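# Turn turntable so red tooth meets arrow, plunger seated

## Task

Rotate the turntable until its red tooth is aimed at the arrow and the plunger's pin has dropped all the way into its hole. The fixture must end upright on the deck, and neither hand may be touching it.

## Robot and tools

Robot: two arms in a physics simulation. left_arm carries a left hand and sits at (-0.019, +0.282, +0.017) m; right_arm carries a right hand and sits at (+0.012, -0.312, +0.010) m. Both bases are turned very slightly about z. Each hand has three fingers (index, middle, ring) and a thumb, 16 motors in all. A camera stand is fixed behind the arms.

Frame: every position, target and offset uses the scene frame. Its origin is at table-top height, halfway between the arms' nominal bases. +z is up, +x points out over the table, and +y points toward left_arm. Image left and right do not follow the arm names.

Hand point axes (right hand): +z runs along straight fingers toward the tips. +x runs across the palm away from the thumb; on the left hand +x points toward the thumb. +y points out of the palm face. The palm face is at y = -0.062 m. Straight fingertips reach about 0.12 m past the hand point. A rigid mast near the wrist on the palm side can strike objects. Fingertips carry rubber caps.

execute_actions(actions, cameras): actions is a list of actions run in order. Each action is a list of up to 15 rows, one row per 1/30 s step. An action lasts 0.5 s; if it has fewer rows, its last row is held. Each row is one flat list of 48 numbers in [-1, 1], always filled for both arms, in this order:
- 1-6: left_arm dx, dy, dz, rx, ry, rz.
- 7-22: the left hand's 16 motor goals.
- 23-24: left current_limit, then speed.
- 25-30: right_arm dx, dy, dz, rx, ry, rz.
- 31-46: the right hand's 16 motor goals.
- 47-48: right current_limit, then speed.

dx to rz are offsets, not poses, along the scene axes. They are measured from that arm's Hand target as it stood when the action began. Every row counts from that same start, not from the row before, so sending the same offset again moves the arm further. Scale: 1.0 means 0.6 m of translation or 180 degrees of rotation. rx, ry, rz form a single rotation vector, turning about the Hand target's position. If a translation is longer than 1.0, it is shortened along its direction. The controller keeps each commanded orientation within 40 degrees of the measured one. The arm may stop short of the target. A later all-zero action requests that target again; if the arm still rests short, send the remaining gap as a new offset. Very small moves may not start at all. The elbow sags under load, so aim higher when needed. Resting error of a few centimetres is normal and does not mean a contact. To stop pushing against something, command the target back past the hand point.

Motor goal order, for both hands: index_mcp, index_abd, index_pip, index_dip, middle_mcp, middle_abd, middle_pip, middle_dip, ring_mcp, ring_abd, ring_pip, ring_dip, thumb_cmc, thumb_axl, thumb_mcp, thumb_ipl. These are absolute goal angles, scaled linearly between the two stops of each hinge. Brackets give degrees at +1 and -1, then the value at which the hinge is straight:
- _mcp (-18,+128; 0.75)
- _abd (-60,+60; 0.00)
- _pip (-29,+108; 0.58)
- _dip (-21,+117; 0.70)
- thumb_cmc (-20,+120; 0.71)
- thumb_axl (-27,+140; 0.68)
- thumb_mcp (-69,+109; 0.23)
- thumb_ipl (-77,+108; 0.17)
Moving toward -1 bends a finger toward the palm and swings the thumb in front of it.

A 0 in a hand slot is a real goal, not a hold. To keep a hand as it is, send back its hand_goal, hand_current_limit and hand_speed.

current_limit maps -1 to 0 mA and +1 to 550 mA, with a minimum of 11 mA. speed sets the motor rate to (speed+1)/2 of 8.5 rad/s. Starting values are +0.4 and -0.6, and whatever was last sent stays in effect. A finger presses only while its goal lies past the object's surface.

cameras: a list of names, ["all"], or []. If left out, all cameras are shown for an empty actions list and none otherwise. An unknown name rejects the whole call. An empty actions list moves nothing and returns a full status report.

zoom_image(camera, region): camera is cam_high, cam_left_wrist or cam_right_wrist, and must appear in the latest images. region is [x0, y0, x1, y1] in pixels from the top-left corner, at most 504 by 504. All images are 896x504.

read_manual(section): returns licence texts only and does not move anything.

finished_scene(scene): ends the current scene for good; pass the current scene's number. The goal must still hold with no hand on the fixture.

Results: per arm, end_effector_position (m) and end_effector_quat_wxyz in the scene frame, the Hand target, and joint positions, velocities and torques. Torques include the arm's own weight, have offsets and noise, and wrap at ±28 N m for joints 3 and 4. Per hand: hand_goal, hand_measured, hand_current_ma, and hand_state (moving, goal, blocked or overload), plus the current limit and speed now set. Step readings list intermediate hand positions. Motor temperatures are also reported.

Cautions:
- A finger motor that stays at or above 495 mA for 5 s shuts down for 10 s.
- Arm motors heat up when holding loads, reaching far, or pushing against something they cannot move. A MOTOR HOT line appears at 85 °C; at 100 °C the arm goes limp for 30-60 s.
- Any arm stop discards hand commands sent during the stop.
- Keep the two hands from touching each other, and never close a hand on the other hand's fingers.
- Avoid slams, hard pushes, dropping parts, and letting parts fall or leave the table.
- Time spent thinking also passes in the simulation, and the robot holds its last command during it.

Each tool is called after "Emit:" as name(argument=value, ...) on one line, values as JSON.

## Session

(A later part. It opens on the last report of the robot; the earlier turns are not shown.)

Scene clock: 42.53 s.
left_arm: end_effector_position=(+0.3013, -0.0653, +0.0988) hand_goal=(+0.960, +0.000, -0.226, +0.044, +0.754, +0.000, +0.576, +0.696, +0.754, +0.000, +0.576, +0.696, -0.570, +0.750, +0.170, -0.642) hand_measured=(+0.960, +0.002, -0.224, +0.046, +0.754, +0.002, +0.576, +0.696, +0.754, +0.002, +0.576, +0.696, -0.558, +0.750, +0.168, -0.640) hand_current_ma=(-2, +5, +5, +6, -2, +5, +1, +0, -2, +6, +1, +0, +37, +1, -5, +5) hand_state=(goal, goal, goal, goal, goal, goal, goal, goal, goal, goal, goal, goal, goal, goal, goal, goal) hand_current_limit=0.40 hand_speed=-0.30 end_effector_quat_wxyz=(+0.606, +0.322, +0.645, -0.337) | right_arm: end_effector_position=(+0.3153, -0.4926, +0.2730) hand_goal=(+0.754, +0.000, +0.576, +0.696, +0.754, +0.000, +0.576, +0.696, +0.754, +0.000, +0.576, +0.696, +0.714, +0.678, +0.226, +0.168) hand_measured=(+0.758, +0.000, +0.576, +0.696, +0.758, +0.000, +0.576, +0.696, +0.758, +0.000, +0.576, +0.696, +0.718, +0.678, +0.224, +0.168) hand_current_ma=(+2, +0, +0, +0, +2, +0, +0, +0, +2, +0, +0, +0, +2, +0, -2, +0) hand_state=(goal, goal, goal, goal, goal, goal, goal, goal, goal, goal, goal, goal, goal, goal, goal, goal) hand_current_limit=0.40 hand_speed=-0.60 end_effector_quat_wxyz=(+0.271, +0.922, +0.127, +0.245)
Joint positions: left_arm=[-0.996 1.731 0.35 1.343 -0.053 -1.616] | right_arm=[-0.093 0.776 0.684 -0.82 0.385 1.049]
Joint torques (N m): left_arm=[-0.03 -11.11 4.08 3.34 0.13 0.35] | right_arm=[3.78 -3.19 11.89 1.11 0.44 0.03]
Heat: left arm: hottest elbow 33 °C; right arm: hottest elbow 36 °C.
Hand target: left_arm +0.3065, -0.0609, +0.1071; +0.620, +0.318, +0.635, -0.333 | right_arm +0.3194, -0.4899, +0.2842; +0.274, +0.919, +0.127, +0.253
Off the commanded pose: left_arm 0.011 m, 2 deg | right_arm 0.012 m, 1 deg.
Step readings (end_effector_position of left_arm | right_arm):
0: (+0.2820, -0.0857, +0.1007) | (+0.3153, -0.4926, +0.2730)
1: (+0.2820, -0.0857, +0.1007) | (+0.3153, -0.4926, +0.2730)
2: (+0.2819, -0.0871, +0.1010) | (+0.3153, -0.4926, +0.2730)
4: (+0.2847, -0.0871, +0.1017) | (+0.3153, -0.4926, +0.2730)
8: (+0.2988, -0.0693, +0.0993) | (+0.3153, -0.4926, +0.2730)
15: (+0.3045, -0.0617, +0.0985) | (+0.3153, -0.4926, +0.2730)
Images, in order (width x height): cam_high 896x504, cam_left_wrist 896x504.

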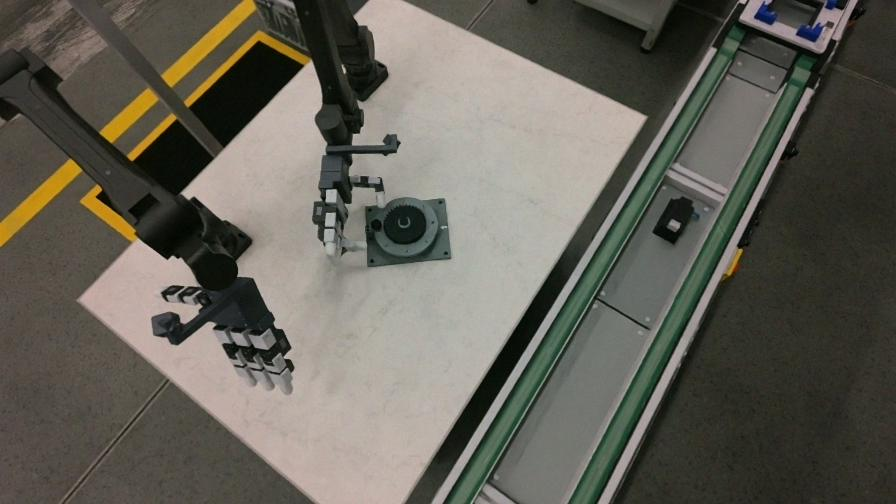

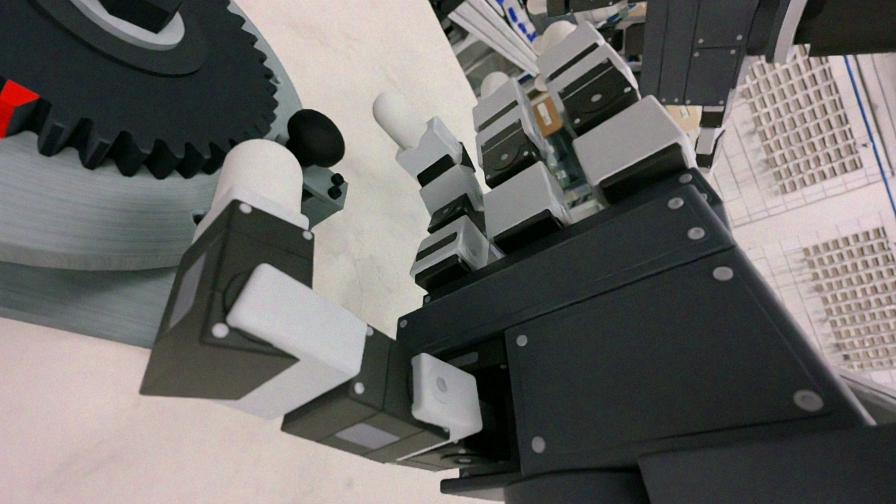

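Emit:
execute_actions(actions=[[[-0.005,0.0075,-0.018,0,0,0,0.959,0,-0.227,0.044,0.754,0,0.576,0.696,0.754,0,0.576,0.696,-0.571,0.75,0.17,-0.643,0.4,-0.3,0,0,0,0,0,0,0.754,0,0.576,0.696,0.754,0,0.576,0.696,0.754,0,0.576,0.696,0.714,0.678,0.226,0.168,0.4,-0.6]]], cameras=["cam_left_wrist","cam_high"])

Emit:
zoom_image(camera="cam_left_wrist", region=[200, 60, 450, 260])

Scene clock: 44.13 s.
left_arm: end_effector_position=(+0.2989, -0.0612, +0.0942) hand_goal=(+0.960, +0.000, -0.226, +0.044, +0.754, +0.000, +0.576, +0.696, +0.754, +0.000, +0.576, +0.696, -0.570, +0.750, +0.170, -0.642) hand_measured=(+0.960, +0.002, -0.224, +0.046, +0.754, +0.002, +0.576, +0.696, +0.754, +0.002, +0.576, +0.696, -0.558, +0.750, +0.168, -0.640) hand_current_ma=(-2, +5, +5, +6, -2, +5, +1, +0, -2, +6, +1, +0, +37, +1, -5, +5) hand_state=(goal, goal, goal, goal, goal, goal, goal, goal, goal, goal, goal, goal, goal, goal, goal, goal) hand_current_limit=0.40 hand_speed=-0.30 end_effector_quat_wxyz=(+0.610, +0.320, +0.640, -0.339) | right_arm: end_effector_position=(+0.3153, -0.4926, +0.2730) hand_goal=(+0.754, +0.000, +0.576, +0.696, +0.754, +0.000, +0.576, +0.696, +0.754, +0.000, +0.576, +0.696, +0.714, +0.678, +0.226, +0.168) hand_measured=(+0.758, +0.000, +0.576, +0.696, +0.758, +0.000, +0.576, +0.696, +0.758, +0.000, +0.576, +0.696, +0.718, +0.678, +0.224, +0.168) hand_current_ma=(+2, +0, +0, +0, +2, +0, +0, +0, +2, +0, +0, +0, +2, +0, -2, +0) hand_state=(goal, goal, goal, goal, goal, goal, goal, goal, goal, goal, goal, goal, goal, goal, goal, goal) hand_current_limit=0.40 hand_speed=-0.60 end_effector_quat_wxyz=(+0.271, +0.922, +0.127, +0.245)
Joint positions: left_arm=[-0.996 1.768 0.338 1.406 -0.053 -1.616] | right_arm=[-0.093 0.776 0.684 -0.82 0.385 1.049]
Joint torques (N m): left_arm=[-0.09 -9.99 3.55 3.34 0.11 0.36] | right_arm=[3.14 -3.55 11.93 1.09 0.47 0.04]
Heat: left arm: hottest elbow 33 °C; right arm: hottest elbow 36 °C.
Hand target: left_arm +0.3035, -0.0564, +0.0963; +0.620, +0.318, +0.635, -0.333 | right_arm +0.3194, -0.4899, +0.2842; +0.274, +0.919, +0.127, +0.253
Off the commanded pose: left_arm 0.007 m, 1 deg | right_arm 0.012 m, 1 deg.
Step readings (end_effector_position of left_arm | right_arm):
0: (+0.3013, -0.0653, +0.0988) | (+0.3153, -0.4926, +0.2730)
1: (+0.3014, -0.0653, +0.0992) | (+0.3153, -0.4926, +0.2730)
2: (+0.3014, -0.0654, +0.1003) | (+0.3153, -0.4926, +0.2730)
4: (+0.3010, -0.0647, +0.1015) | (+0.3153, -0.4926, +0.2730)
8: (+0.2996, -0.0625, +0.0978) | (+0.3153, -0.4926, +0.2730)
15: (+0.2988, -0.0611, +0.0934) | (+0.3153, -0.4926, +0.2730)
Images, in order (width x height): cam_high 896x504, cam_left_wrist 896x504.

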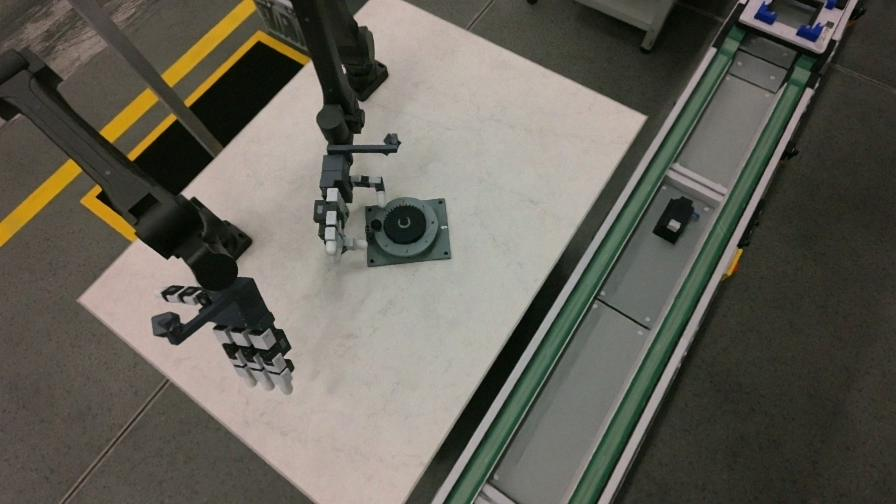

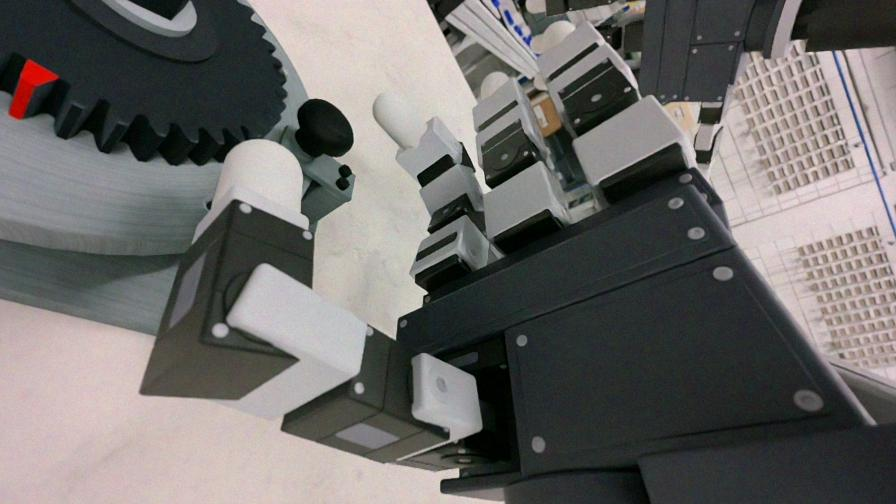

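Scaled by 2.016.

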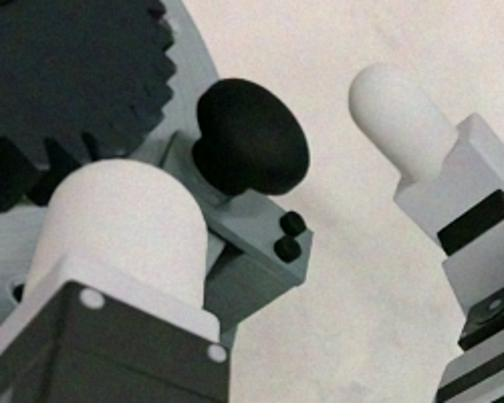

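Emit:
execute_actions(actions=[[[0,0,-0.0167,0,0,0,0.959,0,-0.227,0.044,0.754,0,0.576,0.696,0.754,0,0.576,0.696,-0.571,0.75,0.17,-0.643,0.4,-0.3,0,0,0,0,0,0,0.754,0,0.576,0.696,0.754,0,0.576,0.696,0.754,0,0.576,0.696,0.714,0.678,0.226,0.168,0.4,-0.6]],[[0,0,0,0,0,0,0.795,0,-0.26,0.03,0.754,0,0.576,0.696,0.754,0,0.576,0.696,-0.571,0.75,-0.111,-0.372,0.4,-0.6,0,0,0,0,0,0,0.754,0,0.576,0.696,0.754,0,0.576,0.696,0.754,0,0.576,0.696,0.714,0.678,0.226,0.168,0.4,-0.6]]], cameras=["cam_left_wrist"])

Emit:
zoom_image(camera="cam_left_wrist", region=[200, 40, 450, 240])

Scene clock: 46.23 s.
left_arm: end_effector_position=(+0.2984, -0.0604, +0.0832) hand_goal=(+0.796, +0.000, -0.260, +0.030, +0.754, +0.000, +0.576, +0.696, +0.754, +0.000, +0.576, +0.696, -0.570, +0.750, -0.110, -0.372) hand_measured=(+0.798, +0.002, -0.258, +0.032, +0.754, +0.002, +0.576, +0.696, +0.754, +0.002, +0.576, +0.696, -0.558, +0.750, -0.108, -0.374) hand_current_ma=(+5, +5, +7, +7, -2, +5, +1, +0, -2, +6, +1, +0, +37, +1, +5, -6) hand_state=(goal, goal, goal, goal, goal, goal, goal, goal, goal, goal, goal, goal, goal, goal, goal, goal) hand_current_limit=0.40 hand_speed=-0.60 end_effector_quat_wxyz=(+0.610, +0.321, +0.641, -0.338) | right_arm: end_effector_position=(+0.3153, -0.4926, +0.2730) hand_goal=(+0.754, +0.000, +0.576, +0.696, +0.754, +0.000, +0.576, +0.696, +0.754, +0.000, +0.576, +0.696, +0.714, +0.678, +0.226, +0.168) hand_measured=(+0.758, +0.000, +0.576, +0.696, +0.758, +0.000, +0.576, +0.696, +0.758, +0.000, +0.576, +0.696, +0.718, +0.678, +0.224, +0.168) hand_current_ma=(+2, +0, +0, +0, +2, +0, +0, +0, +2, +0, +0, +0, +2, +0, -2, +0) hand_state=(goal, goal, goal, goal, goal, goal, goal, goal, goal, goal, goal, goal, goal, goal, goal, goal) hand_current_limit=0.40 hand_speed=-0.60 end_effector_quat_wxyz=(+0.271, +0.922, +0.127, +0.245)
Joint positions: left_arm=[-0.996 1.822 0.339 1.455 -0.053 -1.614] | right_arm=[-0.093 0.776 0.684 -0.82 0.385 1.049]
Joint torques (N m): left_arm=[-0.15 -10.4 3.34 3.34 0.11 0.37] | right_arm=[3.31 -3.72 11.89 1.05 0.46 0.03]
Heat: left arm: hottest elbow 33 °C; right arm: hottest elbow 36 °C.
Hand target: left_arm +0.3035, -0.0564, +0.0863; +0.620, +0.318, +0.635, -0.333 | right_arm +0.3194, -0.4899, +0.2842; +0.274, +0.919, +0.127, +0.253
Off the commanded pose: left_arm 0.007 m, 1 deg | right_arm 0.012 m, 1 deg.
Step readings (end_effector_position of left_arm | right_arm):
0: (+0.2989, -0.0612, +0.0942) | (+0.3153, -0.4926, +0.2730)
1: (+0.2989, -0.0612, +0.0942) | (+0.3153, -0.4926, +0.2730)
2: (+0.2989, -0.0612, +0.0943) | (+0.3153, -0.4926, +0.2730)
4: (+0.2992, -0.0617, +0.0938) | (+0.3153, -0.4926, +0.2730)
8: (+0.2985, -0.0607, +0.0848) | (+0.3153, -0.4926, +0.2730)
15: (+0.2983, -0.0604, +0.0823) | (+0.3153, -0.4926, +0.2730)
16: (+0.2984, -0.0604, +0.0827) | (+0.3153, -0.4926, +0.2730)
17: (+0.2984, -0.0604, +0.0827) | (+0.3153, -0.4926, +0.2730)
19: (+0.2984, -0.0604, +0.0827) | (+0.3153, -0.4926, +0.2730)
23: (+0.2990, -0.0599, +0.0832) | (+0.3153, -0.4926, +0.2730)
30: (+0.2984, -0.0604, +0.0832) | (+0.3153, -0.4926, +0.2730)
Images, in order (width x height): cam_left_wrist 896x504.

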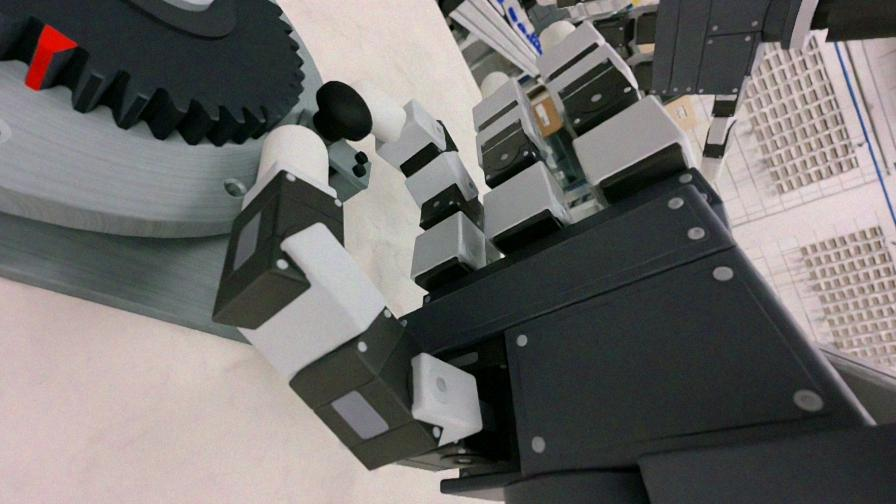

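Scaled by 2.016.

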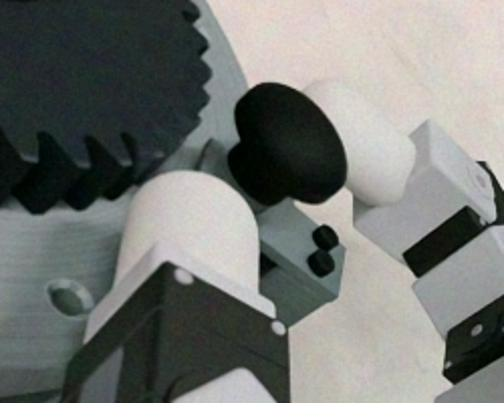

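Emit:
execute_actions(actions=[[[0,0,0,0,0,0,0.72,0,-0.271,0.029,0.754,0,0.576,0.696,0.754,0,0.576,0.696,-0.571,0.75,-0.2,-0.3,0.4,-0.8,0,0,0,0,0,0,0.754,0,0.576,0.696,0.754,0,0.576,0.696,0.754,0,0.576,0.696,0.714,0.678,0.226,0.168,0.4,-0.6]],[[0,0,0,0,0,0,0.685,0,-0.271,0.029,0.754,0,0.576,0.696,0.754,0,0.576,0.696,-0.571,0.75,-0.26,-0.25,0.4,-0.8,0,0,0,0,0,0,0.754,0,0.576,0.696,0.754,0,0.576,0.696,0.754,0,0.576,0.696,0.714,0.678,0.226,0.168,0.4,-0.6]]], cameras=["cam_left_wrist"])

Emit:
zoom_image(camera="cam_left_wrist", region=[200, 40, 450, 240])

Scene clock: 47.97 s.
left_arm: end_effector_position=(+0.2984, -0.0604, +0.0832) hand_goal=(+0.686, +0.000, -0.270, +0.030, +0.754, +0.000, +0.576, +0.696, +0.754, +0.000, +0.576, +0.696, -0.570, +0.750, -0.260, -0.250) hand_measured=(+0.688, +0.002, -0.266, +0.032, +0.754, +0.002, +0.576, +0.696, +0.754, +0.002, +0.576, +0.696, -0.558, +0.752, -0.258, -0.252) hand_current_ma=(+5, +5, +8, +6, -2, +5, +1, +0, -2, +6, +1, +0, +37, +3, +6, -6) hand_state=(goal, goal, goal, goal, goal, goal, goal, goal, goal, goal, goal, goal, goal, goal, goal, goal) hand_current_limit=0.40 hand_speed=-0.80 end_effector_quat_wxyz=(+0.610, +0.321, +0.641, -0.338) | right_arm: end_effector_position=(+0.3153, -0.4926, +0.2730) hand_goal=(+0.754, +0.000, +0.576, +0.696, +0.754, +0.000, +0.576, +0.696, +0.754, +0.000, +0.576, +0.696, +0.714, +0.678, +0.226, +0.168) hand_measured=(+0.758, +0.000, +0.576, +0.696, +0.758, +0.000, +0.576, +0.696, +0.758, +0.000, +0.576, +0.696, +0.718, +0.678, +0.224, +0.168) hand_current_ma=(+2, +0, +0, +0, +2, +0, +0, +0, +2, +0, +0, +0, +2, +0, -2, +0) hand_state=(goal, goal, goal, goal, goal, goal, goal, goal, goal, goal, goal, goal, goal, goal, goal, goal) hand_current_limit=0.40 hand_speed=-0.60 end_effector_quat_wxyz=(+0.271, +0.922, +0.127, +0.245)
Joint positions: left_arm=[-0.996 1.822 0.339 1.455 -0.053 -1.614] | right_arm=[-0.093 0.776 0.684 -0.82 0.385 1.049]
Joint torques (N m): left_arm=[-0.09 -10.4 3.34 3.37 0.11 0.37] | right_arm=[3.31 -3.66 11.88 1.05 0.45 0.05]
Heat: left arm: hottest elbow 33 °C; right arm: hottest elbow 37 °C.
Hand target: left_arm +0.3035, -0.0564, +0.0863; +0.620, +0.318, +0.635, -0.333 | right_arm +0.3194, -0.4899, +0.2842; +0.274, +0.919, +0.127, +0.253
Off the commanded pose: left_arm 0.007 m, 1 deg | right_arm 0.012 m, 1 deg.
Step readings (end_effector_position of left_arm | right_arm):
0: (+0.2984, -0.0604, +0.0832) | (+0.3153, -0.4926, +0.2730)
1: (+0.2984, -0.0604, +0.0832) | (+0.3153, -0.4926, +0.2730)
2: (+0.2984, -0.0604, +0.0832) | (+0.3153, -0.4926, +0.2730)
4: (+0.2984, -0.0604, +0.0832) | (+0.3153, -0.4926, +0.2730)
8: (+0.2984, -0.0604, +0.0832) | (+0.3153, -0.4926, +0.2730)
15: (+0.2984, -0.0604, +0.0832) | (+0.3153, -0.4926, +0.2730)
16: (+0.2984, -0.0604, +0.0832) | (+0.3153, -0.4926, +0.2730)
17: (+0.2984, -0.0604, +0.0832) | (+0.3153, -0.4926, +0.2730)
19: (+0.2984, -0.0604, +0.0832) | (+0.3153, -0.4926, +0.2730)
23: (+0.2984, -0.0604, +0.0832) | (+0.3153, -0.4926, +0.2730)
30: (+0.2984, -0.0604, +0.0832) | (+0.3153, -0.4926, +0.2730)
Images, in order (width x height): cam_left_wrist 896x504.

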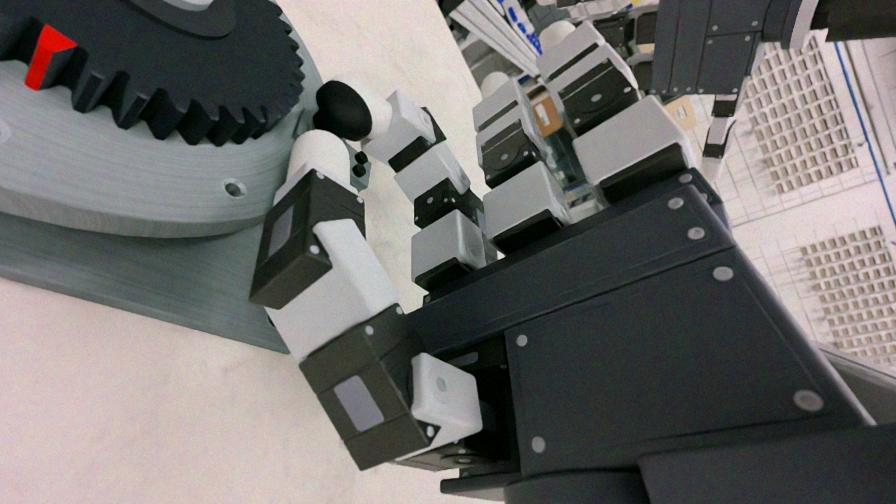

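Scaled by 2.016.

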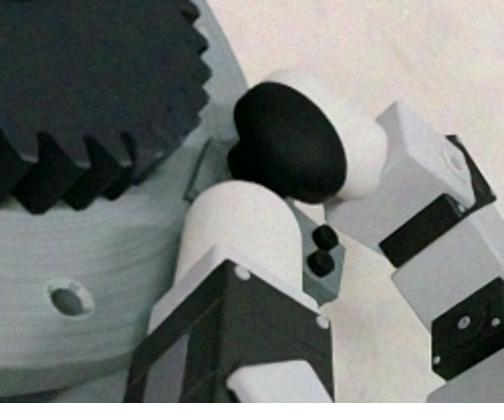

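Emit:
execute_actions(actions=[[[0,0,0,0,0,0,0.617,0,-0.271,0.029,0.754,0,0.576,0.696,0.754,0,0.576,0.696,-0.571,0.75,-0.313,-0.286,0.4,-0.85,0,0,0,0,0,0,0.754,0,0.576,0.696,0.754,0,0.576,0.696,0.754,0,0.576,0.696,0.714,0.678,0.226,0.168,0.4,-0.6]],[[0,0,0,0,0,0,0.57,0,-0.271,0.029,0.754,0,0.576,0.696,0.754,0,0.576,0.696,-0.571,0.75,-0.36,-0.31,0.4,-0.85,0,0,0,0,0,0,0.754,0,0.576,0.696,0.754,0,0.576,0.696,0.754,0,0.576,0.696,0.714,0.678,0.226,0.168,0.4,-0.6]]], cameras=["cam_left_wrist"])

Emit:
zoom_image(camera="cam_left_wrist", region=[200, 40, 450, 240])

Scene clock: 49.90 s.
left_arm: end_effector_position=(+0.2981, -0.0609, +0.0832) hand_goal=(+0.570, +0.000, -0.270, +0.030, +0.754, +0.000, +0.576, +0.696, +0.754, +0.000, +0.576, +0.696, -0.570, +0.750, -0.360, -0.310) hand_measured=(+0.618, +0.004, -0.248, +0.038, +0.754, +0.002, +0.576, +0.696, +0.754, +0.002, +0.576, +0.696, -0.558, +0.752, -0.358, -0.308) hand_current_ma=(+196, +9, +74, +23, -2, +5, +1, +0, -2, +6, +1, +0, +37, +5, +6, +6) hand_state=(blocked, goal, blocked, goal, goal, goal, goal, goal, goal, goal, goal, goal, goal, goal, goal, goal) hand_current_limit=0.40 hand_speed=-0.85 end_effector_quat_wxyz=(+0.609, +0.322, +0.641, -0.339) | right_arm: end_effector_position=(+0.3153, -0.4926, +0.2730) hand_goal=(+0.754, +0.000, +0.576, +0.696, +0.754, +0.000, +0.576, +0.696, +0.754, +0.000, +0.576, +0.696, +0.714, +0.678, +0.226, +0.168) hand_measured=(+0.758, +0.000, +0.576, +0.696, +0.758, +0.000, +0.576, +0.696, +0.758, +0.000, +0.576, +0.696, +0.718, +0.678, +0.224, +0.168) hand_current_ma=(+2, +0, +0, +0, +2, +0, +0, +0, +2, +0, +0, +0, +2, +0, -2, +0) hand_state=(goal, goal, goal, goal, goal, goal, goal, goal, goal, goal, goal, goal, goal, goal, goal, goal) hand_current_limit=0.40 hand_speed=-0.60 end_effector_quat_wxyz=(+0.271, +0.922, +0.127, +0.245)
Joint positions: left_arm=[-0.996 1.822 0.339 1.455 -0.05 -1.614] | right_arm=[-0.093 0.776 0.684 -0.82 0.385 1.049]
Joint torques (N m): left_arm=[-0.03 -10.46 3.36 3.38 -0.02 0.37] | right_arm=[3.37 -2.96 11.96 1.02 0.44 0.06]
Heat: left arm: hottest elbow 33 °C; right arm: hottest elbow 37 °C.
Hand target: left_arm +0.3035, -0.0564, +0.0863; +0.620, +0.318, +0.635, -0.333 | right_arm +0.3194, -0.4899, +0.2842; +0.274, +0.919, +0.127, +0.253
Off the commanded pose: left_arm 0.008 m, 2 deg | right_arm 0.012 m, 1 deg.
Step readings (end_effector_position of left_arm | right_arm):
0: (+0.2984, -0.0604, +0.0832) | (+0.3153, -0.4926, +0.2730)
1: (+0.2984, -0.0604, +0.0832) | (+0.3153, -0.4926, +0.2730)
2: (+0.2984, -0.0604, +0.0832) | (+0.3153, -0.4926, +0.2730)
4: (+0.2984, -0.0604, +0.0832) | (+0.3153, -0.4926, +0.2730)
8: (+0.2983, -0.0607, +0.0832) | (+0.3153, -0.4926, +0.2730)
15: (+0.2983, -0.0607, +0.0832) | (+0.3153, -0.4926, +0.2730)
16: (+0.2983, -0.0607, +0.0832) | (+0.3153, -0.4926, +0.2730)
17: (+0.2983, -0.0607, +0.0832) | (+0.3153, -0.4926, +0.2730)
19: (+0.2981, -0.0609, +0.0832) | (+0.3153, -0.4926, +0.2730)
23: (+0.2981, -0.0609, +0.0832) | (+0.3153, -0.4926, +0.2730)
30: (+0.2981, -0.0609, +0.0832) | (+0.3153, -0.4926, +0.2730)
Images, in order (width x height): cam_left_wrist 896x504.

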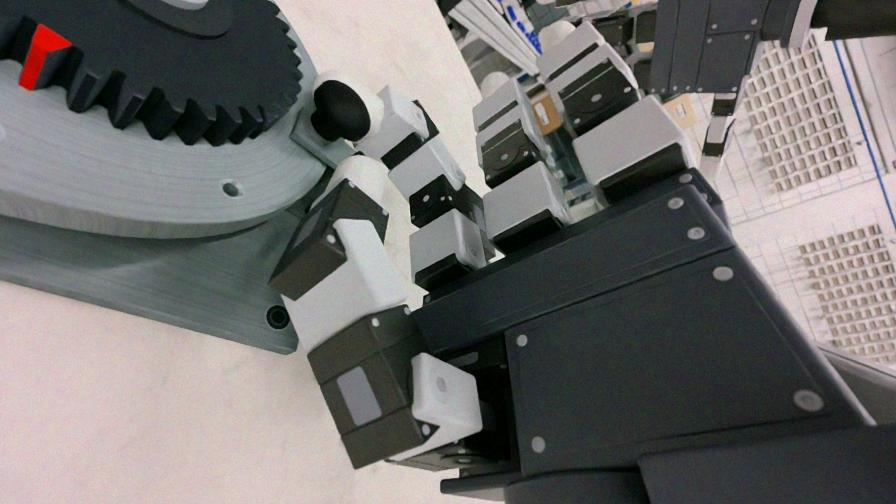

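Scaled by 2.016.

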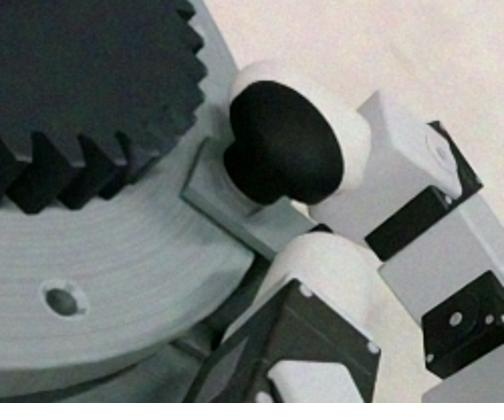

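Emit:
execute_actions(actions=[[[0,0,0,0,0,0,0.754,0,-0.271,0.029,0.754,0,0.576,0.696,0.754,0,0.576,0.696,-0.571,0.75,0.05,-0.427,0.4,-0.6,0,0,0,0,0,0,0.754,0,0.576,0.696,0.754,0,0.576,0.696,0.754,0,0.576,0.696,0.714,0.678,0.226,0.168,0.4,-0.6]],[[0.0085,-0.012,0,0,0,0,0.754,0,-0.278,0.015,0.754,0,0.576,0.696,0.754,0,0.576,0.696,-0.571,0.75,0.001,-0.427,0.4,-0.6,0,0,0,0,0,0,0.754,0,0.576,0.696,0.754,0,0.576,0.696,0.754,0,0.576,0.696,0.714,0.678,0.226,0.168,0.4,-0.6]],[[0,0,0,0,0,0,0.65,0,-0.278,0.015,0.754,0,0.576,0.696,0.754,0,0.576,0.696,-0.571,0.75,-0.12,-0.33,0.4,-0.7,0,0,0,0,0,0,0.754,0,0.576,0.696,0.754,0,0.576,0.696,0.754,0,0.576,0.696,0.714,0.678,0.226,0.168,0.4,-0.6]]], cameras=["cam_left_wrist"])

Emit:
zoom_image(camera="cam_left_wrist", region=[200, 40, 450, 240])

Scene clock: 53.33 s.
left_arm: end_effector_position=(+0.2980, -0.0608, +0.0818) hand_goal=(+0.650, +0.000, -0.278, +0.016, +0.754, +0.000, +0.576, +0.696, +0.754, +0.000, +0.576, +0.696, -0.570, +0.750, -0.120, -0.330) hand_measured=(+0.656, +0.004, -0.274, +0.018, +0.754, +0.002, +0.576, +0.696, +0.754, +0.002, +0.576, +0.696, -0.558, +0.752, -0.118, -0.332) hand_current_ma=(+19, +9, +8, +7, -2, +5, +1, +0, -2, +6, +1, +0, +37, +5, +5, -6) hand_state=(goal, goal, goal, goal, goal, goal, goal, goal, goal, goal, goal, goal, goal, goal, goal, goal) hand_current_limit=0.40 hand_speed=-0.70 end_effector_quat_wxyz=(+0.608, +0.322, +0.641, -0.339) | right_arm: end_effector_position=(+0.3153, -0.4926, +0.2730) hand_goal=(+0.754, +0.000, +0.576, +0.696, +0.754, +0.000, +0.576, +0.696, +0.754, +0.000, +0.576, +0.696, +0.714, +0.678, +0.226, +0.168) hand_measured=(+0.758, +0.000, +0.576, +0.696, +0.758, +0.000, +0.576, +0.696, +0.758, +0.000, +0.576, +0.696, +0.718, +0.678, +0.224, +0.168) hand_current_ma=(+2, +0, +0, +0, +2, +0, +0, +0, +2, +0, +0, +0, +2, +0, -2, +0) hand_state=(goal, goal, goal, goal, goal, goal, goal, goal, goal, goal, goal, goal, goal, goal, goal, goal) hand_current_limit=0.40 hand_speed=-0.60 end_effector_quat_wxyz=(+0.271, +0.922, +0.127, +0.245)
Joint positions: left_arm=[-0.996 1.825 0.339 1.455 -0.05 -1.614] | right_arm=[-0.093 0.776 0.684 -0.82 0.385 1.049]
Joint torques (N m): left_arm=[0.09 -10.17 5.46 2.52 0.06 0.38] | right_arm=[3.08 -3.08 11.84 1.01 0.47 0.08]
Heat: left arm: hottest elbow 33 °C; right arm: hottest elbow 37 °C.
Hand target: left_arm +0.3086, -0.0636, +0.0863; +0.620, +0.318, +0.635, -0.333 | right_arm +0.3194, -0.4899, +0.2842; +0.274, +0.919, +0.127, +0.253
Off the commanded pose: left_arm 0.012 m, 2 deg | right_arm 0.012 m, 1 deg.
Step readings (end_effector_position of left_arm | right_arm):
0: (+0.2981, -0.0609, +0.0832) | (+0.3153, -0.4926, +0.2730)
1: (+0.2981, -0.0609, +0.0832) | (+0.3153, -0.4926, +0.2730)
2: (+0.2981, -0.0609, +0.0832) | (+0.3153, -0.4926, +0.2730)
4: (+0.2987, -0.0605, +0.0832) | (+0.3153, -0.4926, +0.2730)
8: (+0.2987, -0.0605, +0.0832) | (+0.3153, -0.4926, +0.2730)
15: (+0.2981, -0.0609, +0.0832) | (+0.3153, -0.4926, +0.2730)
16: (+0.2981, -0.0609, +0.0832) | (+0.3153, -0.4926, +0.2730)
17: (+0.2981, -0.0609, +0.0832) | (+0.3153, -0.4926, +0.2730)
19: (+0.2981, -0.0609, +0.0832) | (+0.3153, -0.4926, +0.2730)
23: (+0.2981, -0.0609, +0.0825) | (+0.3153, -0.4926, +0.2730)
30: (+0.2981, -0.0609, +0.0825) | (+0.3153, -0.4926, +0.2730)
31: (+0.2981, -0.0609, +0.0825) | (+0.3153, -0.4926, +0.2730)
32: (+0.2981, -0.0609, +0.0825) | (+0.3153, -0.4926, +0.2730)
34: (+0.2981, -0.0609, +0.0825) | (+0.3153, -0.4926, +0.2730)
38: (+0.2981, -0.0609, +0.0825) | (+0.3153, -0.4926, +0.2730)
45: (+0.2980, -0.0608, +0.0818) | (+0.3153, -0.4926, +0.2730)
Images, in order (width x height): cam_left_wrist 896x504.

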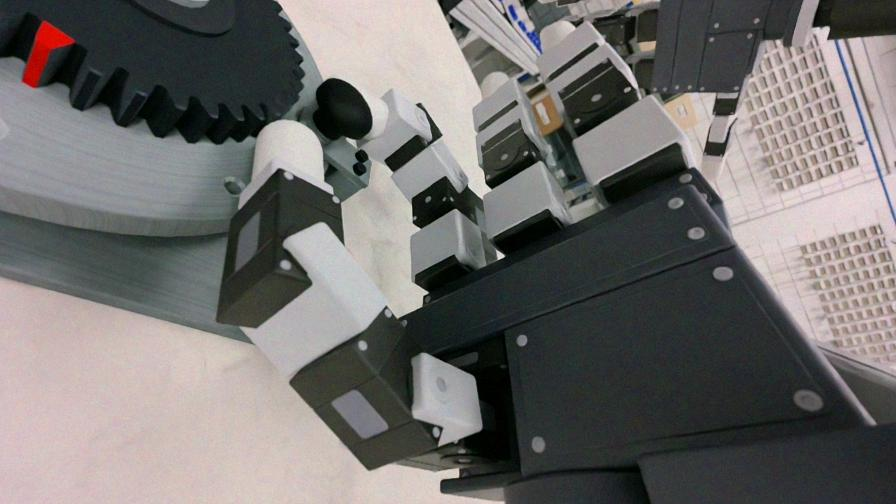

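Scaled by 2.016.

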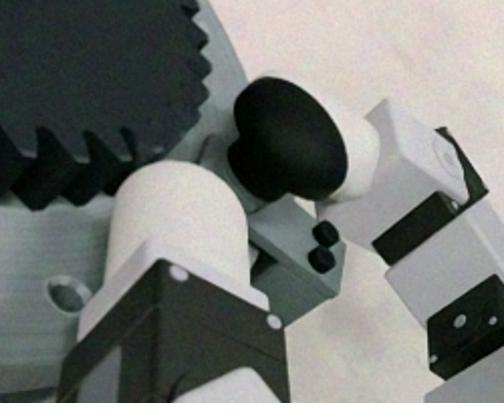

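Emit:
execute_actions(actions=[[[0.006,-0.018,0,0,0,0,0.754,0,-0.278,0.015,0.754,0,0.576,0.696,0.754,0,0.576,0.696,-0.571,0.75,0.001,-0.427,0.4,-0.6,0,0,0,0,0,0,0.754,0,0.576,0.696,0.754,0,0.576,0.696,0.754,0,0.576,0.696,0.714,0.678,0.226,0.168,0.4,-0.6]]], cameras=["cam_left_wrist"])

Scene clock: 54.37 s.
left_arm: end_effector_position=(+0.3017, -0.0663, +0.0852) hand_goal=(+0.754, +0.000, -0.278, +0.016, +0.754, +0.000, +0.576, +0.696, +0.754, +0.000, +0.576, +0.696, -0.570, +0.750, +0.002, -0.426) hand_measured=(+0.752, +0.004, -0.276, +0.018, +0.754, +0.002, +0.576, +0.696, +0.754, +0.002, +0.576, +0.696, -0.562, +0.752, +0.000, -0.430) hand_current_ma=(-7, +9, +7, +6, -2, +5, +1, +0, -2, +6, +1, +0, +26, +5, -5, -19) hand_state=(goal, goal, goal, goal, goal, goal, goal, goal, goal, goal, goal, goal, goal, goal, goal, goal) hand_current_limit=0.40 hand_speed=-0.60 end_effector_quat_wxyz=(+0.613, +0.320, +0.638, -0.341) | right_arm: end_effector_position=(+0.3153, -0.4926, +0.2730) hand_goal=(+0.754, +0.000, +0.576, +0.696, +0.754, +0.000, +0.576, +0.696, +0.754, +0.000, +0.576, +0.696, +0.714, +0.678, +0.226, +0.168) hand_measured=(+0.758, +0.000, +0.576, +0.696, +0.758, +0.000, +0.576, +0.696, +0.758, +0.000, +0.576, +0.696, +0.718, +0.678, +0.224, +0.168) hand_current_ma=(+2, +0, +0, +0, +2, +0, +0, +0, +2, +0, +0, +0, +2, +0, -2, +0) hand_state=(goal, goal, goal, goal, goal, goal, goal, goal, goal, goal, goal, goal, goal, goal, goal, goal) hand_current_limit=0.40 hand_speed=-0.60 end_effector_quat_wxyz=(+0.271, +0.922, +0.127, +0.245)
Joint positions: left_arm=[-0.996 1.828 0.356 1.455 -0.051 -1.614] | right_arm=[-0.093 0.776 0.684 -0.82 0.385 1.049]
Joint torques (N m): left_arm=[-0.67 -10.23 6.6 1.46 -0.23 0.37] | right_arm=[3.43 -3.14 11.96 1.09 0.5 0.05]
Heat: left arm: hottest elbow 33 °C; right arm: hottest elbow 37 °C.
Hand target: left_arm +0.3122, -0.0744, +0.0863; +0.620, +0.318, +0.635, -0.333 | right_arm +0.3194, -0.4899, +0.2842; +0.274, +0.919, +0.127, +0.253
Off the commanded pose: left_arm 0.013 m, 1 deg | right_arm 0.012 m, 1 deg.
Step readings (end_effector_position of left_arm | right_arm):
0: (+0.2980, -0.0608, +0.0818) | (+0.3153, -0.4926, +0.2730)
1: (+0.2980, -0.0608, +0.0818) | (+0.3153, -0.4926, +0.2730)
2: (+0.2980, -0.0608, +0.0818) | (+0.3153, -0.4926, +0.2730)
4: (+0.2993, -0.0629, +0.0829) | (+0.3153, -0.4926, +0.2730)
8: (+0.3017, -0.0663, +0.0852) | (+0.3153, -0.4926, +0.2730)
15: (+0.3017, -0.0663, +0.0852) | (+0.3153, -0.4926, +0.2730)
Images, in order (width x height): cam_left_wrist 896x504.

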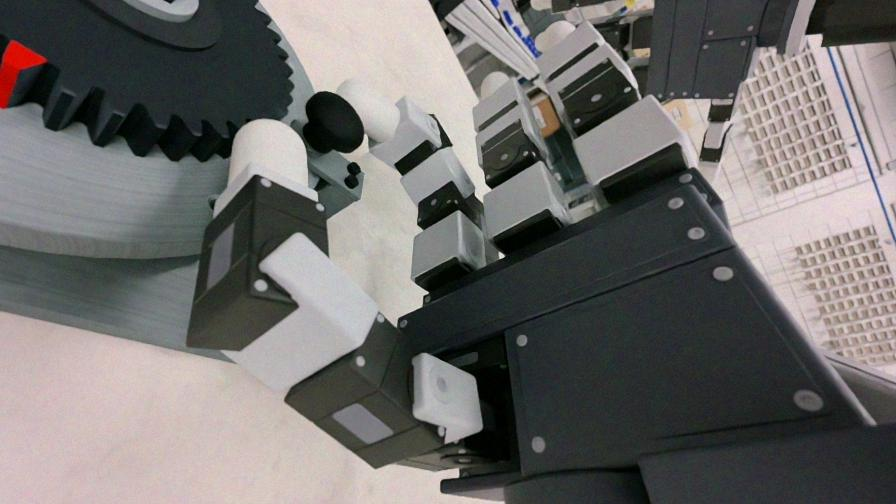

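Emit:
execute_actions(actions=[[[0,0,0,0,0,0,0.68,0,-0.278,0.015,0.754,0,0.576,0.696,0.754,0,0.576,0.696,-0.571,0.75,-0.08,-0.38,0.4,-0.7,0,0,0,0,0,0,0.754,0,0.576,0.696,0.754,0,0.576,0.696,0.754,0,0.576,0.696,0.714,0.678,0.226,0.168,0.4,-0.6]],[[0,0,0,0,0,0,0.62,0,-0.278,0.015,0.754,0,0.576,0.696,0.754,0,0.576,0.696,-0.571,0.75,-0.167,-0.308,0.4,-0.7,0,0,0,0,0,0,0.754,0,0.576,0.696,0.754,0,0.576,0.696,0.754,0,0.576,0.696,0.714,0.678,0.226,0.168,0.4,-0.6]]], cameras=["cam_left_wrist"])

Emit:
zoom_image(camera="cam_left_wrist", region=[200, 40, 450, 240])

Scene clock: 56.30 s.
left_arm: end_effector_position=(+0.3061, -0.0664, +0.0871) hand_goal=(+0.620, +0.000, -0.278, +0.016, +0.754, +0.000, +0.576, +0.696, +0.754, +0.000, +0.576, +0.696, -0.570, +0.750, -0.166, -0.308) hand_measured=(+0.622, +0.004, -0.276, +0.018, +0.754, +0.002, +0.576, +0.696, +0.754, +0.002, +0.576, +0.696, -0.566, +0.750, -0.162, -0.308) hand_current_ma=(+5, +9, +7, +6, -2, +5, +1, +0, -2, +6, +1, +0, +13, +1, +14, -3) hand_state=(goal, goal, goal, goal, goal, goal, goal, goal, goal, goal, goal, goal, goal, goal, goal, goal) hand_current_limit=0.40 hand_speed=-0.70 end_effector_quat_wxyz=(+0.617, +0.314, +0.637, -0.338) | right_arm: end_effector_position=(+0.3153, -0.4926, +0.2730) hand_goal=(+0.754, +0.000, +0.576, +0.696, +0.754, +0.000, +0.576, +0.696, +0.754, +0.000, +0.576, +0.696, +0.714, +0.678, +0.226, +0.168) hand_measured=(+0.758, +0.000, +0.576, +0.696, +0.758, +0.000, +0.576, +0.696, +0.758, +0.000, +0.576, +0.696, +0.718, +0.678, +0.224, +0.168) hand_current_ma=(+2, +0, +0, +0, +2, +0, +0, +0, +2, +0, +0, +0, +2, +0, -2, +0) hand_state=(goal, goal, goal, goal, goal, goal, goal, goal, goal, goal, goal, goal, goal, goal, goal, goal) hand_current_limit=0.40 hand_speed=-0.60 end_effector_quat_wxyz=(+0.271, +0.922, +0.127, +0.245)
Joint positions: left_arm=[-0.992 1.829 0.365 1.455 -0.06 -1.614] | right_arm=[-0.093 0.776 0.684 -0.82 0.385 1.049]
Joint torques (N m): left_arm=[-0.67 -10.46 5.9 1.44 -0.11 0.37] | right_arm=[3.19 -2.96 11.99 1.03 0.44 0.01]
Motor temperatures (°C): left_arm=[30 30 33 27 28 31] | right_arm=[29 29 38 25 29 25]
Heat: left arm: hottest elbow 33 °C; right arm: hottest elbow 38 °C.
Hand target: left_arm +0.3122, -0.0744, +0.0863; +0.620, +0.318, +0.635, -0.333 | right_arm +0.3194, -0.4899, +0.2842; +0.274, +0.919, +0.127, +0.253
Off the commanded pose: left_arm 0.010 m, 1 deg | right_arm 0.012 m, 1 deg.
Step readings (end_effector_position of left_arm | right_arm):
0: (+0.3017, -0.0663, +0.0852) | (+0.3153, -0.4926, +0.2730)
1: (+0.3017, -0.0663, +0.0852) | (+0.3153, -0.4926, +0.2730)
2: (+0.3017, -0.0663, +0.0852) | (+0.3153, -0.4926, +0.2730)
4: (+0.3027, -0.0661, +0.0856) | (+0.3153, -0.4926, +0.2730)
8: (+0.3040, -0.0682, +0.0867) | (+0.3153, -0.4926, +0.2730)
15: (+0.3038, -0.0692, +0.0871) | (+0.3153, -0.4926, +0.2730)
16: (+0.3038, -0.0692, +0.0871) | (+0.3153, -0.4926, +0.2730)
17: (+0.3038, -0.0692, +0.0871) | (+0.3153, -0.4926, +0.2730)
19: (+0.3039, -0.0689, +0.0871) | (+0.3153, -0.4926, +0.2730)
23: (+0.3061, -0.0664, +0.0871) | (+0.3153, -0.4926, +0.2730)
30: (+0.3061, -0.0664, +0.0871) | (+0.3153, -0.4926, +0.2730)
Images, in order (width x height): cam_left_wrist 896x504.

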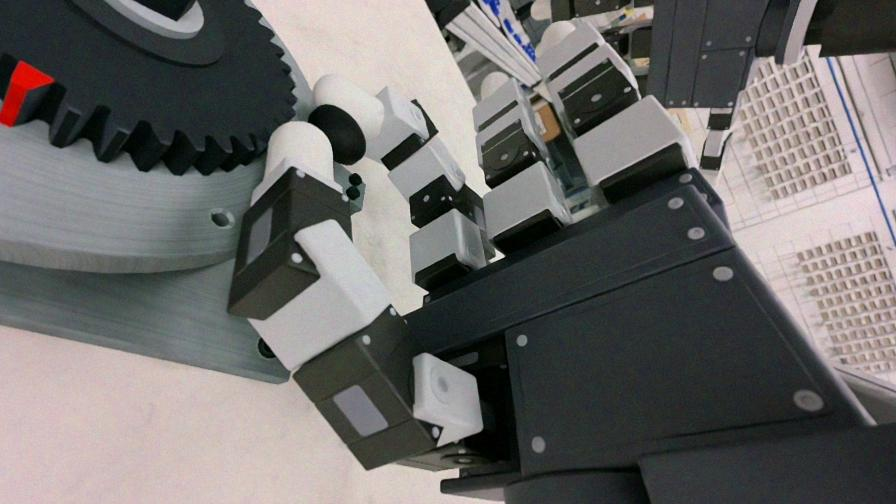

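Scaled by 2.016.

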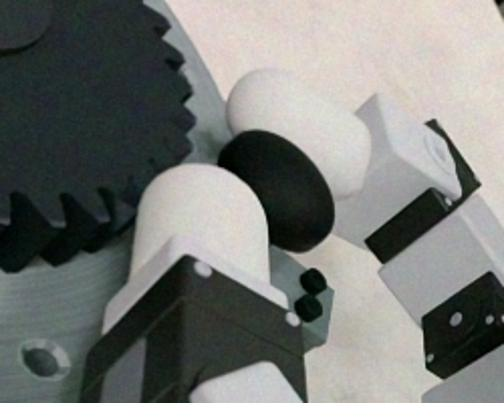

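Emit:
execute_actions(actions=[[[0,0,0,0,0,0,0.68,0,-0.329,-0.087,0.754,0,0.576,0.696,0.754,0,0.576,0.696,-0.571,0.75,-0.122,-0.459,0.4,-0.7,0,0,0,0,0,0,0.754,0,0.576,0.696,0.754,0,0.576,0.696,0.754,0,0.576,0.696,0.714,0.678,0.226,0.168,0.4,-0.6]],[[0,0,0,0,0,0,0.63,0,-0.329,-0.087,0.754,0,0.576,0.696,0.754,0,0.576,0.696,-0.571,0.75,-0.18,-0.42,0.4,-0.7,0,0,0,0,0,0,0.754,0,0.576,0.696,0.754,0,0.576,0.696,0.754,0,0.576,0.696,0.714,0.678,0.226,0.168,0.4,-0.6]]], cameras=["cam_left_wrist"])

Emit:
zoom_image(camera="cam_left_wrist", region=[200, 40, 450, 240])

Scene clock: 58.60 s.
left_arm: end_effector_position=(+0.3065, -0.0658, +0.0874) hand_goal=(+0.630, +0.000, -0.328, -0.086, +0.754, +0.000, +0.576, +0.696, +0.754, +0.000, +0.576, +0.696, -0.570, +0.750, -0.180, -0.420) hand_measured=(+0.664, +0.004, -0.314, -0.082, +0.754, +0.002, +0.576, +0.696, +0.754, +0.002, +0.576, +0.696, -0.566, +0.752, -0.140, -0.422) hand_current_ma=(+129, +9, +41, +9, -2, +5, +1, +0, -2, +6, +1, +0, +11, +4, +193, -6) hand_state=(blocked, goal, goal, goal, goal, goal, goal, goal, goal, goal, goal, goal, goal, goal, blocked, goal) hand_current_limit=0.40 hand_speed=-0.70 end_effector_quat_wxyz=(+0.618, +0.314, +0.637, -0.336) | right_arm: end_effector_position=(+0.3153, -0.4926, +0.2730) hand_goal=(+0.754, +0.000, +0.576, +0.696, +0.754, +0.000, +0.576, +0.696, +0.754, +0.000, +0.576, +0.696, +0.714, +0.678, +0.226, +0.168) hand_measured=(+0.758, +0.000, +0.576, +0.696, +0.758, +0.000, +0.576, +0.696, +0.758, +0.000, +0.576, +0.696, +0.718, +0.678, +0.224, +0.168) hand_current_ma=(+2, +0, +0, +0, +2, +0, +0, +0, +2, +0, +0, +0, +2, +0, -2, +0) hand_state=(goal, goal, goal, goal, goal, goal, goal, goal, goal, goal, goal, goal, goal, goal, goal, goal) hand_current_limit=0.40 hand_speed=-0.60 end_effector_quat_wxyz=(+0.271, +0.922, +0.127, +0.245)
Joint positions: left_arm=[-0.992 1.829 0.365 1.455 -0.063 -1.611] | right_arm=[-0.093 0.776 0.684 -0.82 0.385 1.049]
Joint torques (N m): left_arm=[-0.67 -10.52 5.89 1.47 0.01 0.33] | right_arm=[3.14 -3.25 11.9 1.07 0.47 0.03]
Heat: left arm: hottest elbow 33 °C; right arm: hottest elbow 38 °C.
Hand target: left_arm +0.3122, -0.0744, +0.0863; +0.620, +0.318, +0.635, -0.333 | right_arm +0.3194, -0.4899, +0.2842; +0.274, +0.919, +0.127, +0.253
Off the commanded pose: left_arm 0.010 m, 1 deg | right_arm 0.012 m, 1 deg.
Step readings (end_effector_position of left_arm | right_arm):
0: (+0.3061, -0.0664, +0.0871) | (+0.3153, -0.4926, +0.2730)
1: (+0.3061, -0.0664, +0.0872) | (+0.3153, -0.4926, +0.2730)
2: (+0.3061, -0.0664, +0.0872) | (+0.3153, -0.4926, +0.2730)
4: (+0.3055, -0.0671, +0.0872) | (+0.3153, -0.4926, +0.2730)
8: (+0.3063, -0.0661, +0.0872) | (+0.3153, -0.4926, +0.2730)
15: (+0.3074, -0.0651, +0.0872) | (+0.3153, -0.4926, +0.2730)
16: (+0.3074, -0.0651, +0.0872) | (+0.3153, -0.4926, +0.2730)
17: (+0.3068, -0.0656, +0.0872) | (+0.3153, -0.4926, +0.2730)
19: (+0.3063, -0.0661, +0.0874) | (+0.3153, -0.4926, +0.2730)
23: (+0.3065, -0.0658, +0.0874) | (+0.3153, -0.4926, +0.2730)
30: (+0.3065, -0.0658, +0.0874) | (+0.3153, -0.4926, +0.2730)
Images, in order (width x height): cam_left_wrist 896x504.

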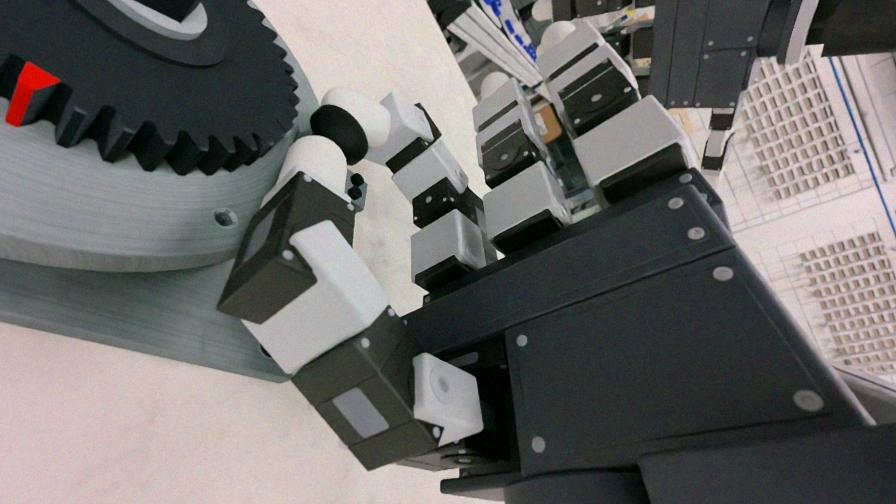

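Scaled by 2.016.

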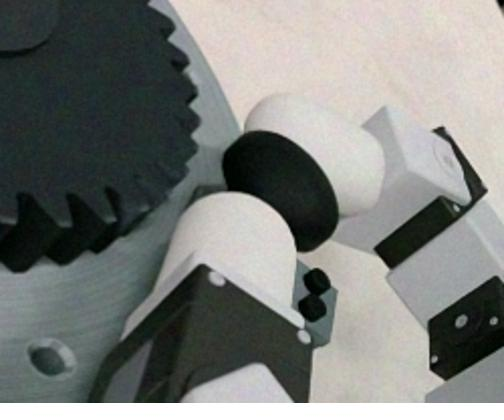

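Emit:
execute_actions(actions=[[[0,0,0,0,0,0,0.54,0,-0.37,-0.1,0.754,0,0.576,0.696,0.754,0,0.576,0.696,-0.571,0.75,-0.28,-0.40,0.5,-0.7,0,0,0,0,0,0,0.754,0,0.576,0.696,0.754,0,0.576,0.696,0.754,0,0.576,0.696,0.714,0.678,0.226,0.168,0.4,-0.6]],[[0,0,0.015,0,0,0,0.54,0,-0.37,-0.1,0.754,0,0.576,0.696,0.754,0,0.576,0.696,-0.571,0.75,-0.28,-0.40,0.5,-0.7,0,0,0,0,0,0,0.754,0,0.576,0.696,0.754,0,0.576,0.696,0.754,0,0.576,0.696,0.714,0.678,0.226,0.168,0.4,-0.6]]], cameras=["cam_left_wrist"])

Emit:
zoom_image(camera="cam_left_wrist", region=[200, 40, 450, 240])

Scene clock: 60.50 s.
left_arm: end_effector_position=(+0.3077, -0.0649, +0.0801) hand_goal=(+0.540, +0.000, -0.370, -0.100, +0.754, +0.000, +0.576, +0.696, +0.754, +0.000, +0.576, +0.696, -0.570, +0.750, -0.280, -0.400) hand_measured=(+0.596, +0.004, -0.316, -0.082, +0.754, +0.002, +0.576, +0.696, +0.754, +0.002, +0.576, +0.696, -0.558, +0.760, -0.264, -0.396) hand_current_ma=(+235, +11, +209, +59, -2, +5, +1, +0, -2, +6, +1, +0, +35, +41, +72, +12) hand_state=(blocked, goal, blocked, goal, goal, goal, goal, goal, goal, goal, goal, goal, goal, goal, goal, goal) hand_current_limit=0.50 hand_speed=-0.70 end_effector_quat_wxyz=(+0.609, +0.321, +0.648, -0.326) | right_arm: end_effector_position=(+0.3153, -0.4926, +0.2730) hand_goal=(+0.754, +0.000, +0.576, +0.696, +0.754, +0.000, +0.576, +0.696, +0.754, +0.000, +0.576, +0.696, +0.714, +0.678, +0.226, +0.168) hand_measured=(+0.758, +0.000, +0.576, +0.696, +0.758, +0.000, +0.576, +0.696, +0.758, +0.000, +0.576, +0.696, +0.718, +0.678, +0.224, +0.168) hand_current_ma=(+2, +0, +0, +0, +2, +0, +0, +0, +2, +0, +0, +0, +2, +0, -2, +0) hand_state=(goal, goal, goal, goal, goal, goal, goal, goal, goal, goal, goal, goal, goal, goal, goal, goal) hand_current_limit=0.40 hand_speed=-0.60 end_effector_quat_wxyz=(+0.271, +0.922, +0.127, +0.245)
Joint positions: left_arm=[-0.988 1.825 0.368 1.41 -0.063 -1.605] | right_arm=[-0.093 0.776 0.684 -0.82 0.385 1.049]
Joint torques (N m): left_arm=[-0.67 -13.8 5.44 1.65 0.03 0.27] | right_arm=[3.08 -3.37 11.79 1.02 0.48 0.08]
Heat: left arm: hottest elbow 33 °C; right arm: hottest elbow 38 °C.
Hand target: left_arm +0.3122, -0.0744, +0.0953; +0.620, +0.318, +0.635, -0.333 | right_arm +0.3194, -0.4899, +0.2842; +0.274, +0.919, +0.127, +0.253
Off the commanded pose: left_arm 0.019 m, 2 deg | right_arm 0.012 m, 1 deg.
Step readings (end_effector_position of left_arm | right_arm):
0: (+0.3065, -0.0658, +0.0874) | (+0.3153, -0.4926, +0.2730)
1: (+0.3065, -0.0658, +0.0874) | (+0.3153, -0.4926, +0.2730)
2: (+0.3059, -0.0663, +0.0874) | (+0.3153, -0.4926, +0.2730)
4: (+0.3054, -0.0668, +0.0875) | (+0.3153, -0.4926, +0.2730)
8: (+0.3054, -0.0668, +0.0875) | (+0.3153, -0.4926, +0.2730)
15: (+0.3054, -0.0668, +0.0875) | (+0.3153, -0.4926, +0.2730)
16: (+0.3054, -0.0668, +0.0871) | (+0.3153, -0.4926, +0.2730)
17: (+0.3054, -0.0667, +0.0865) | (+0.3153, -0.4926, +0.2730)
19: (+0.3058, -0.0659, +0.0844) | (+0.3153, -0.4926, +0.2730)
23: (+0.3071, -0.0638, +0.0797) | (+0.3153, -0.4926, +0.2730)
30: (+0.3077, -0.0649, +0.0804) | (+0.3153, -0.4926, +0.2730)
Images, in order (width x height): cam_left_wrist 896x504.

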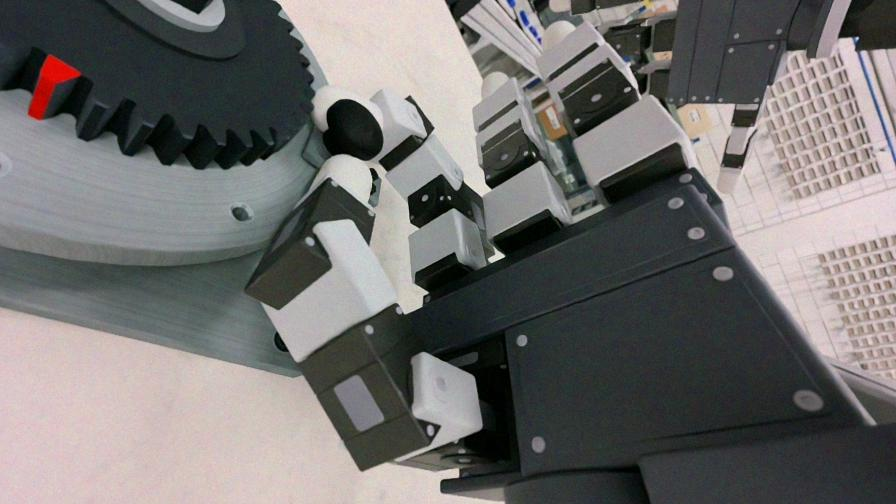

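Scaled by 2.016.

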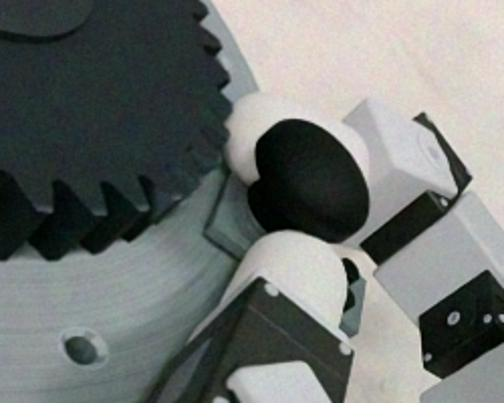

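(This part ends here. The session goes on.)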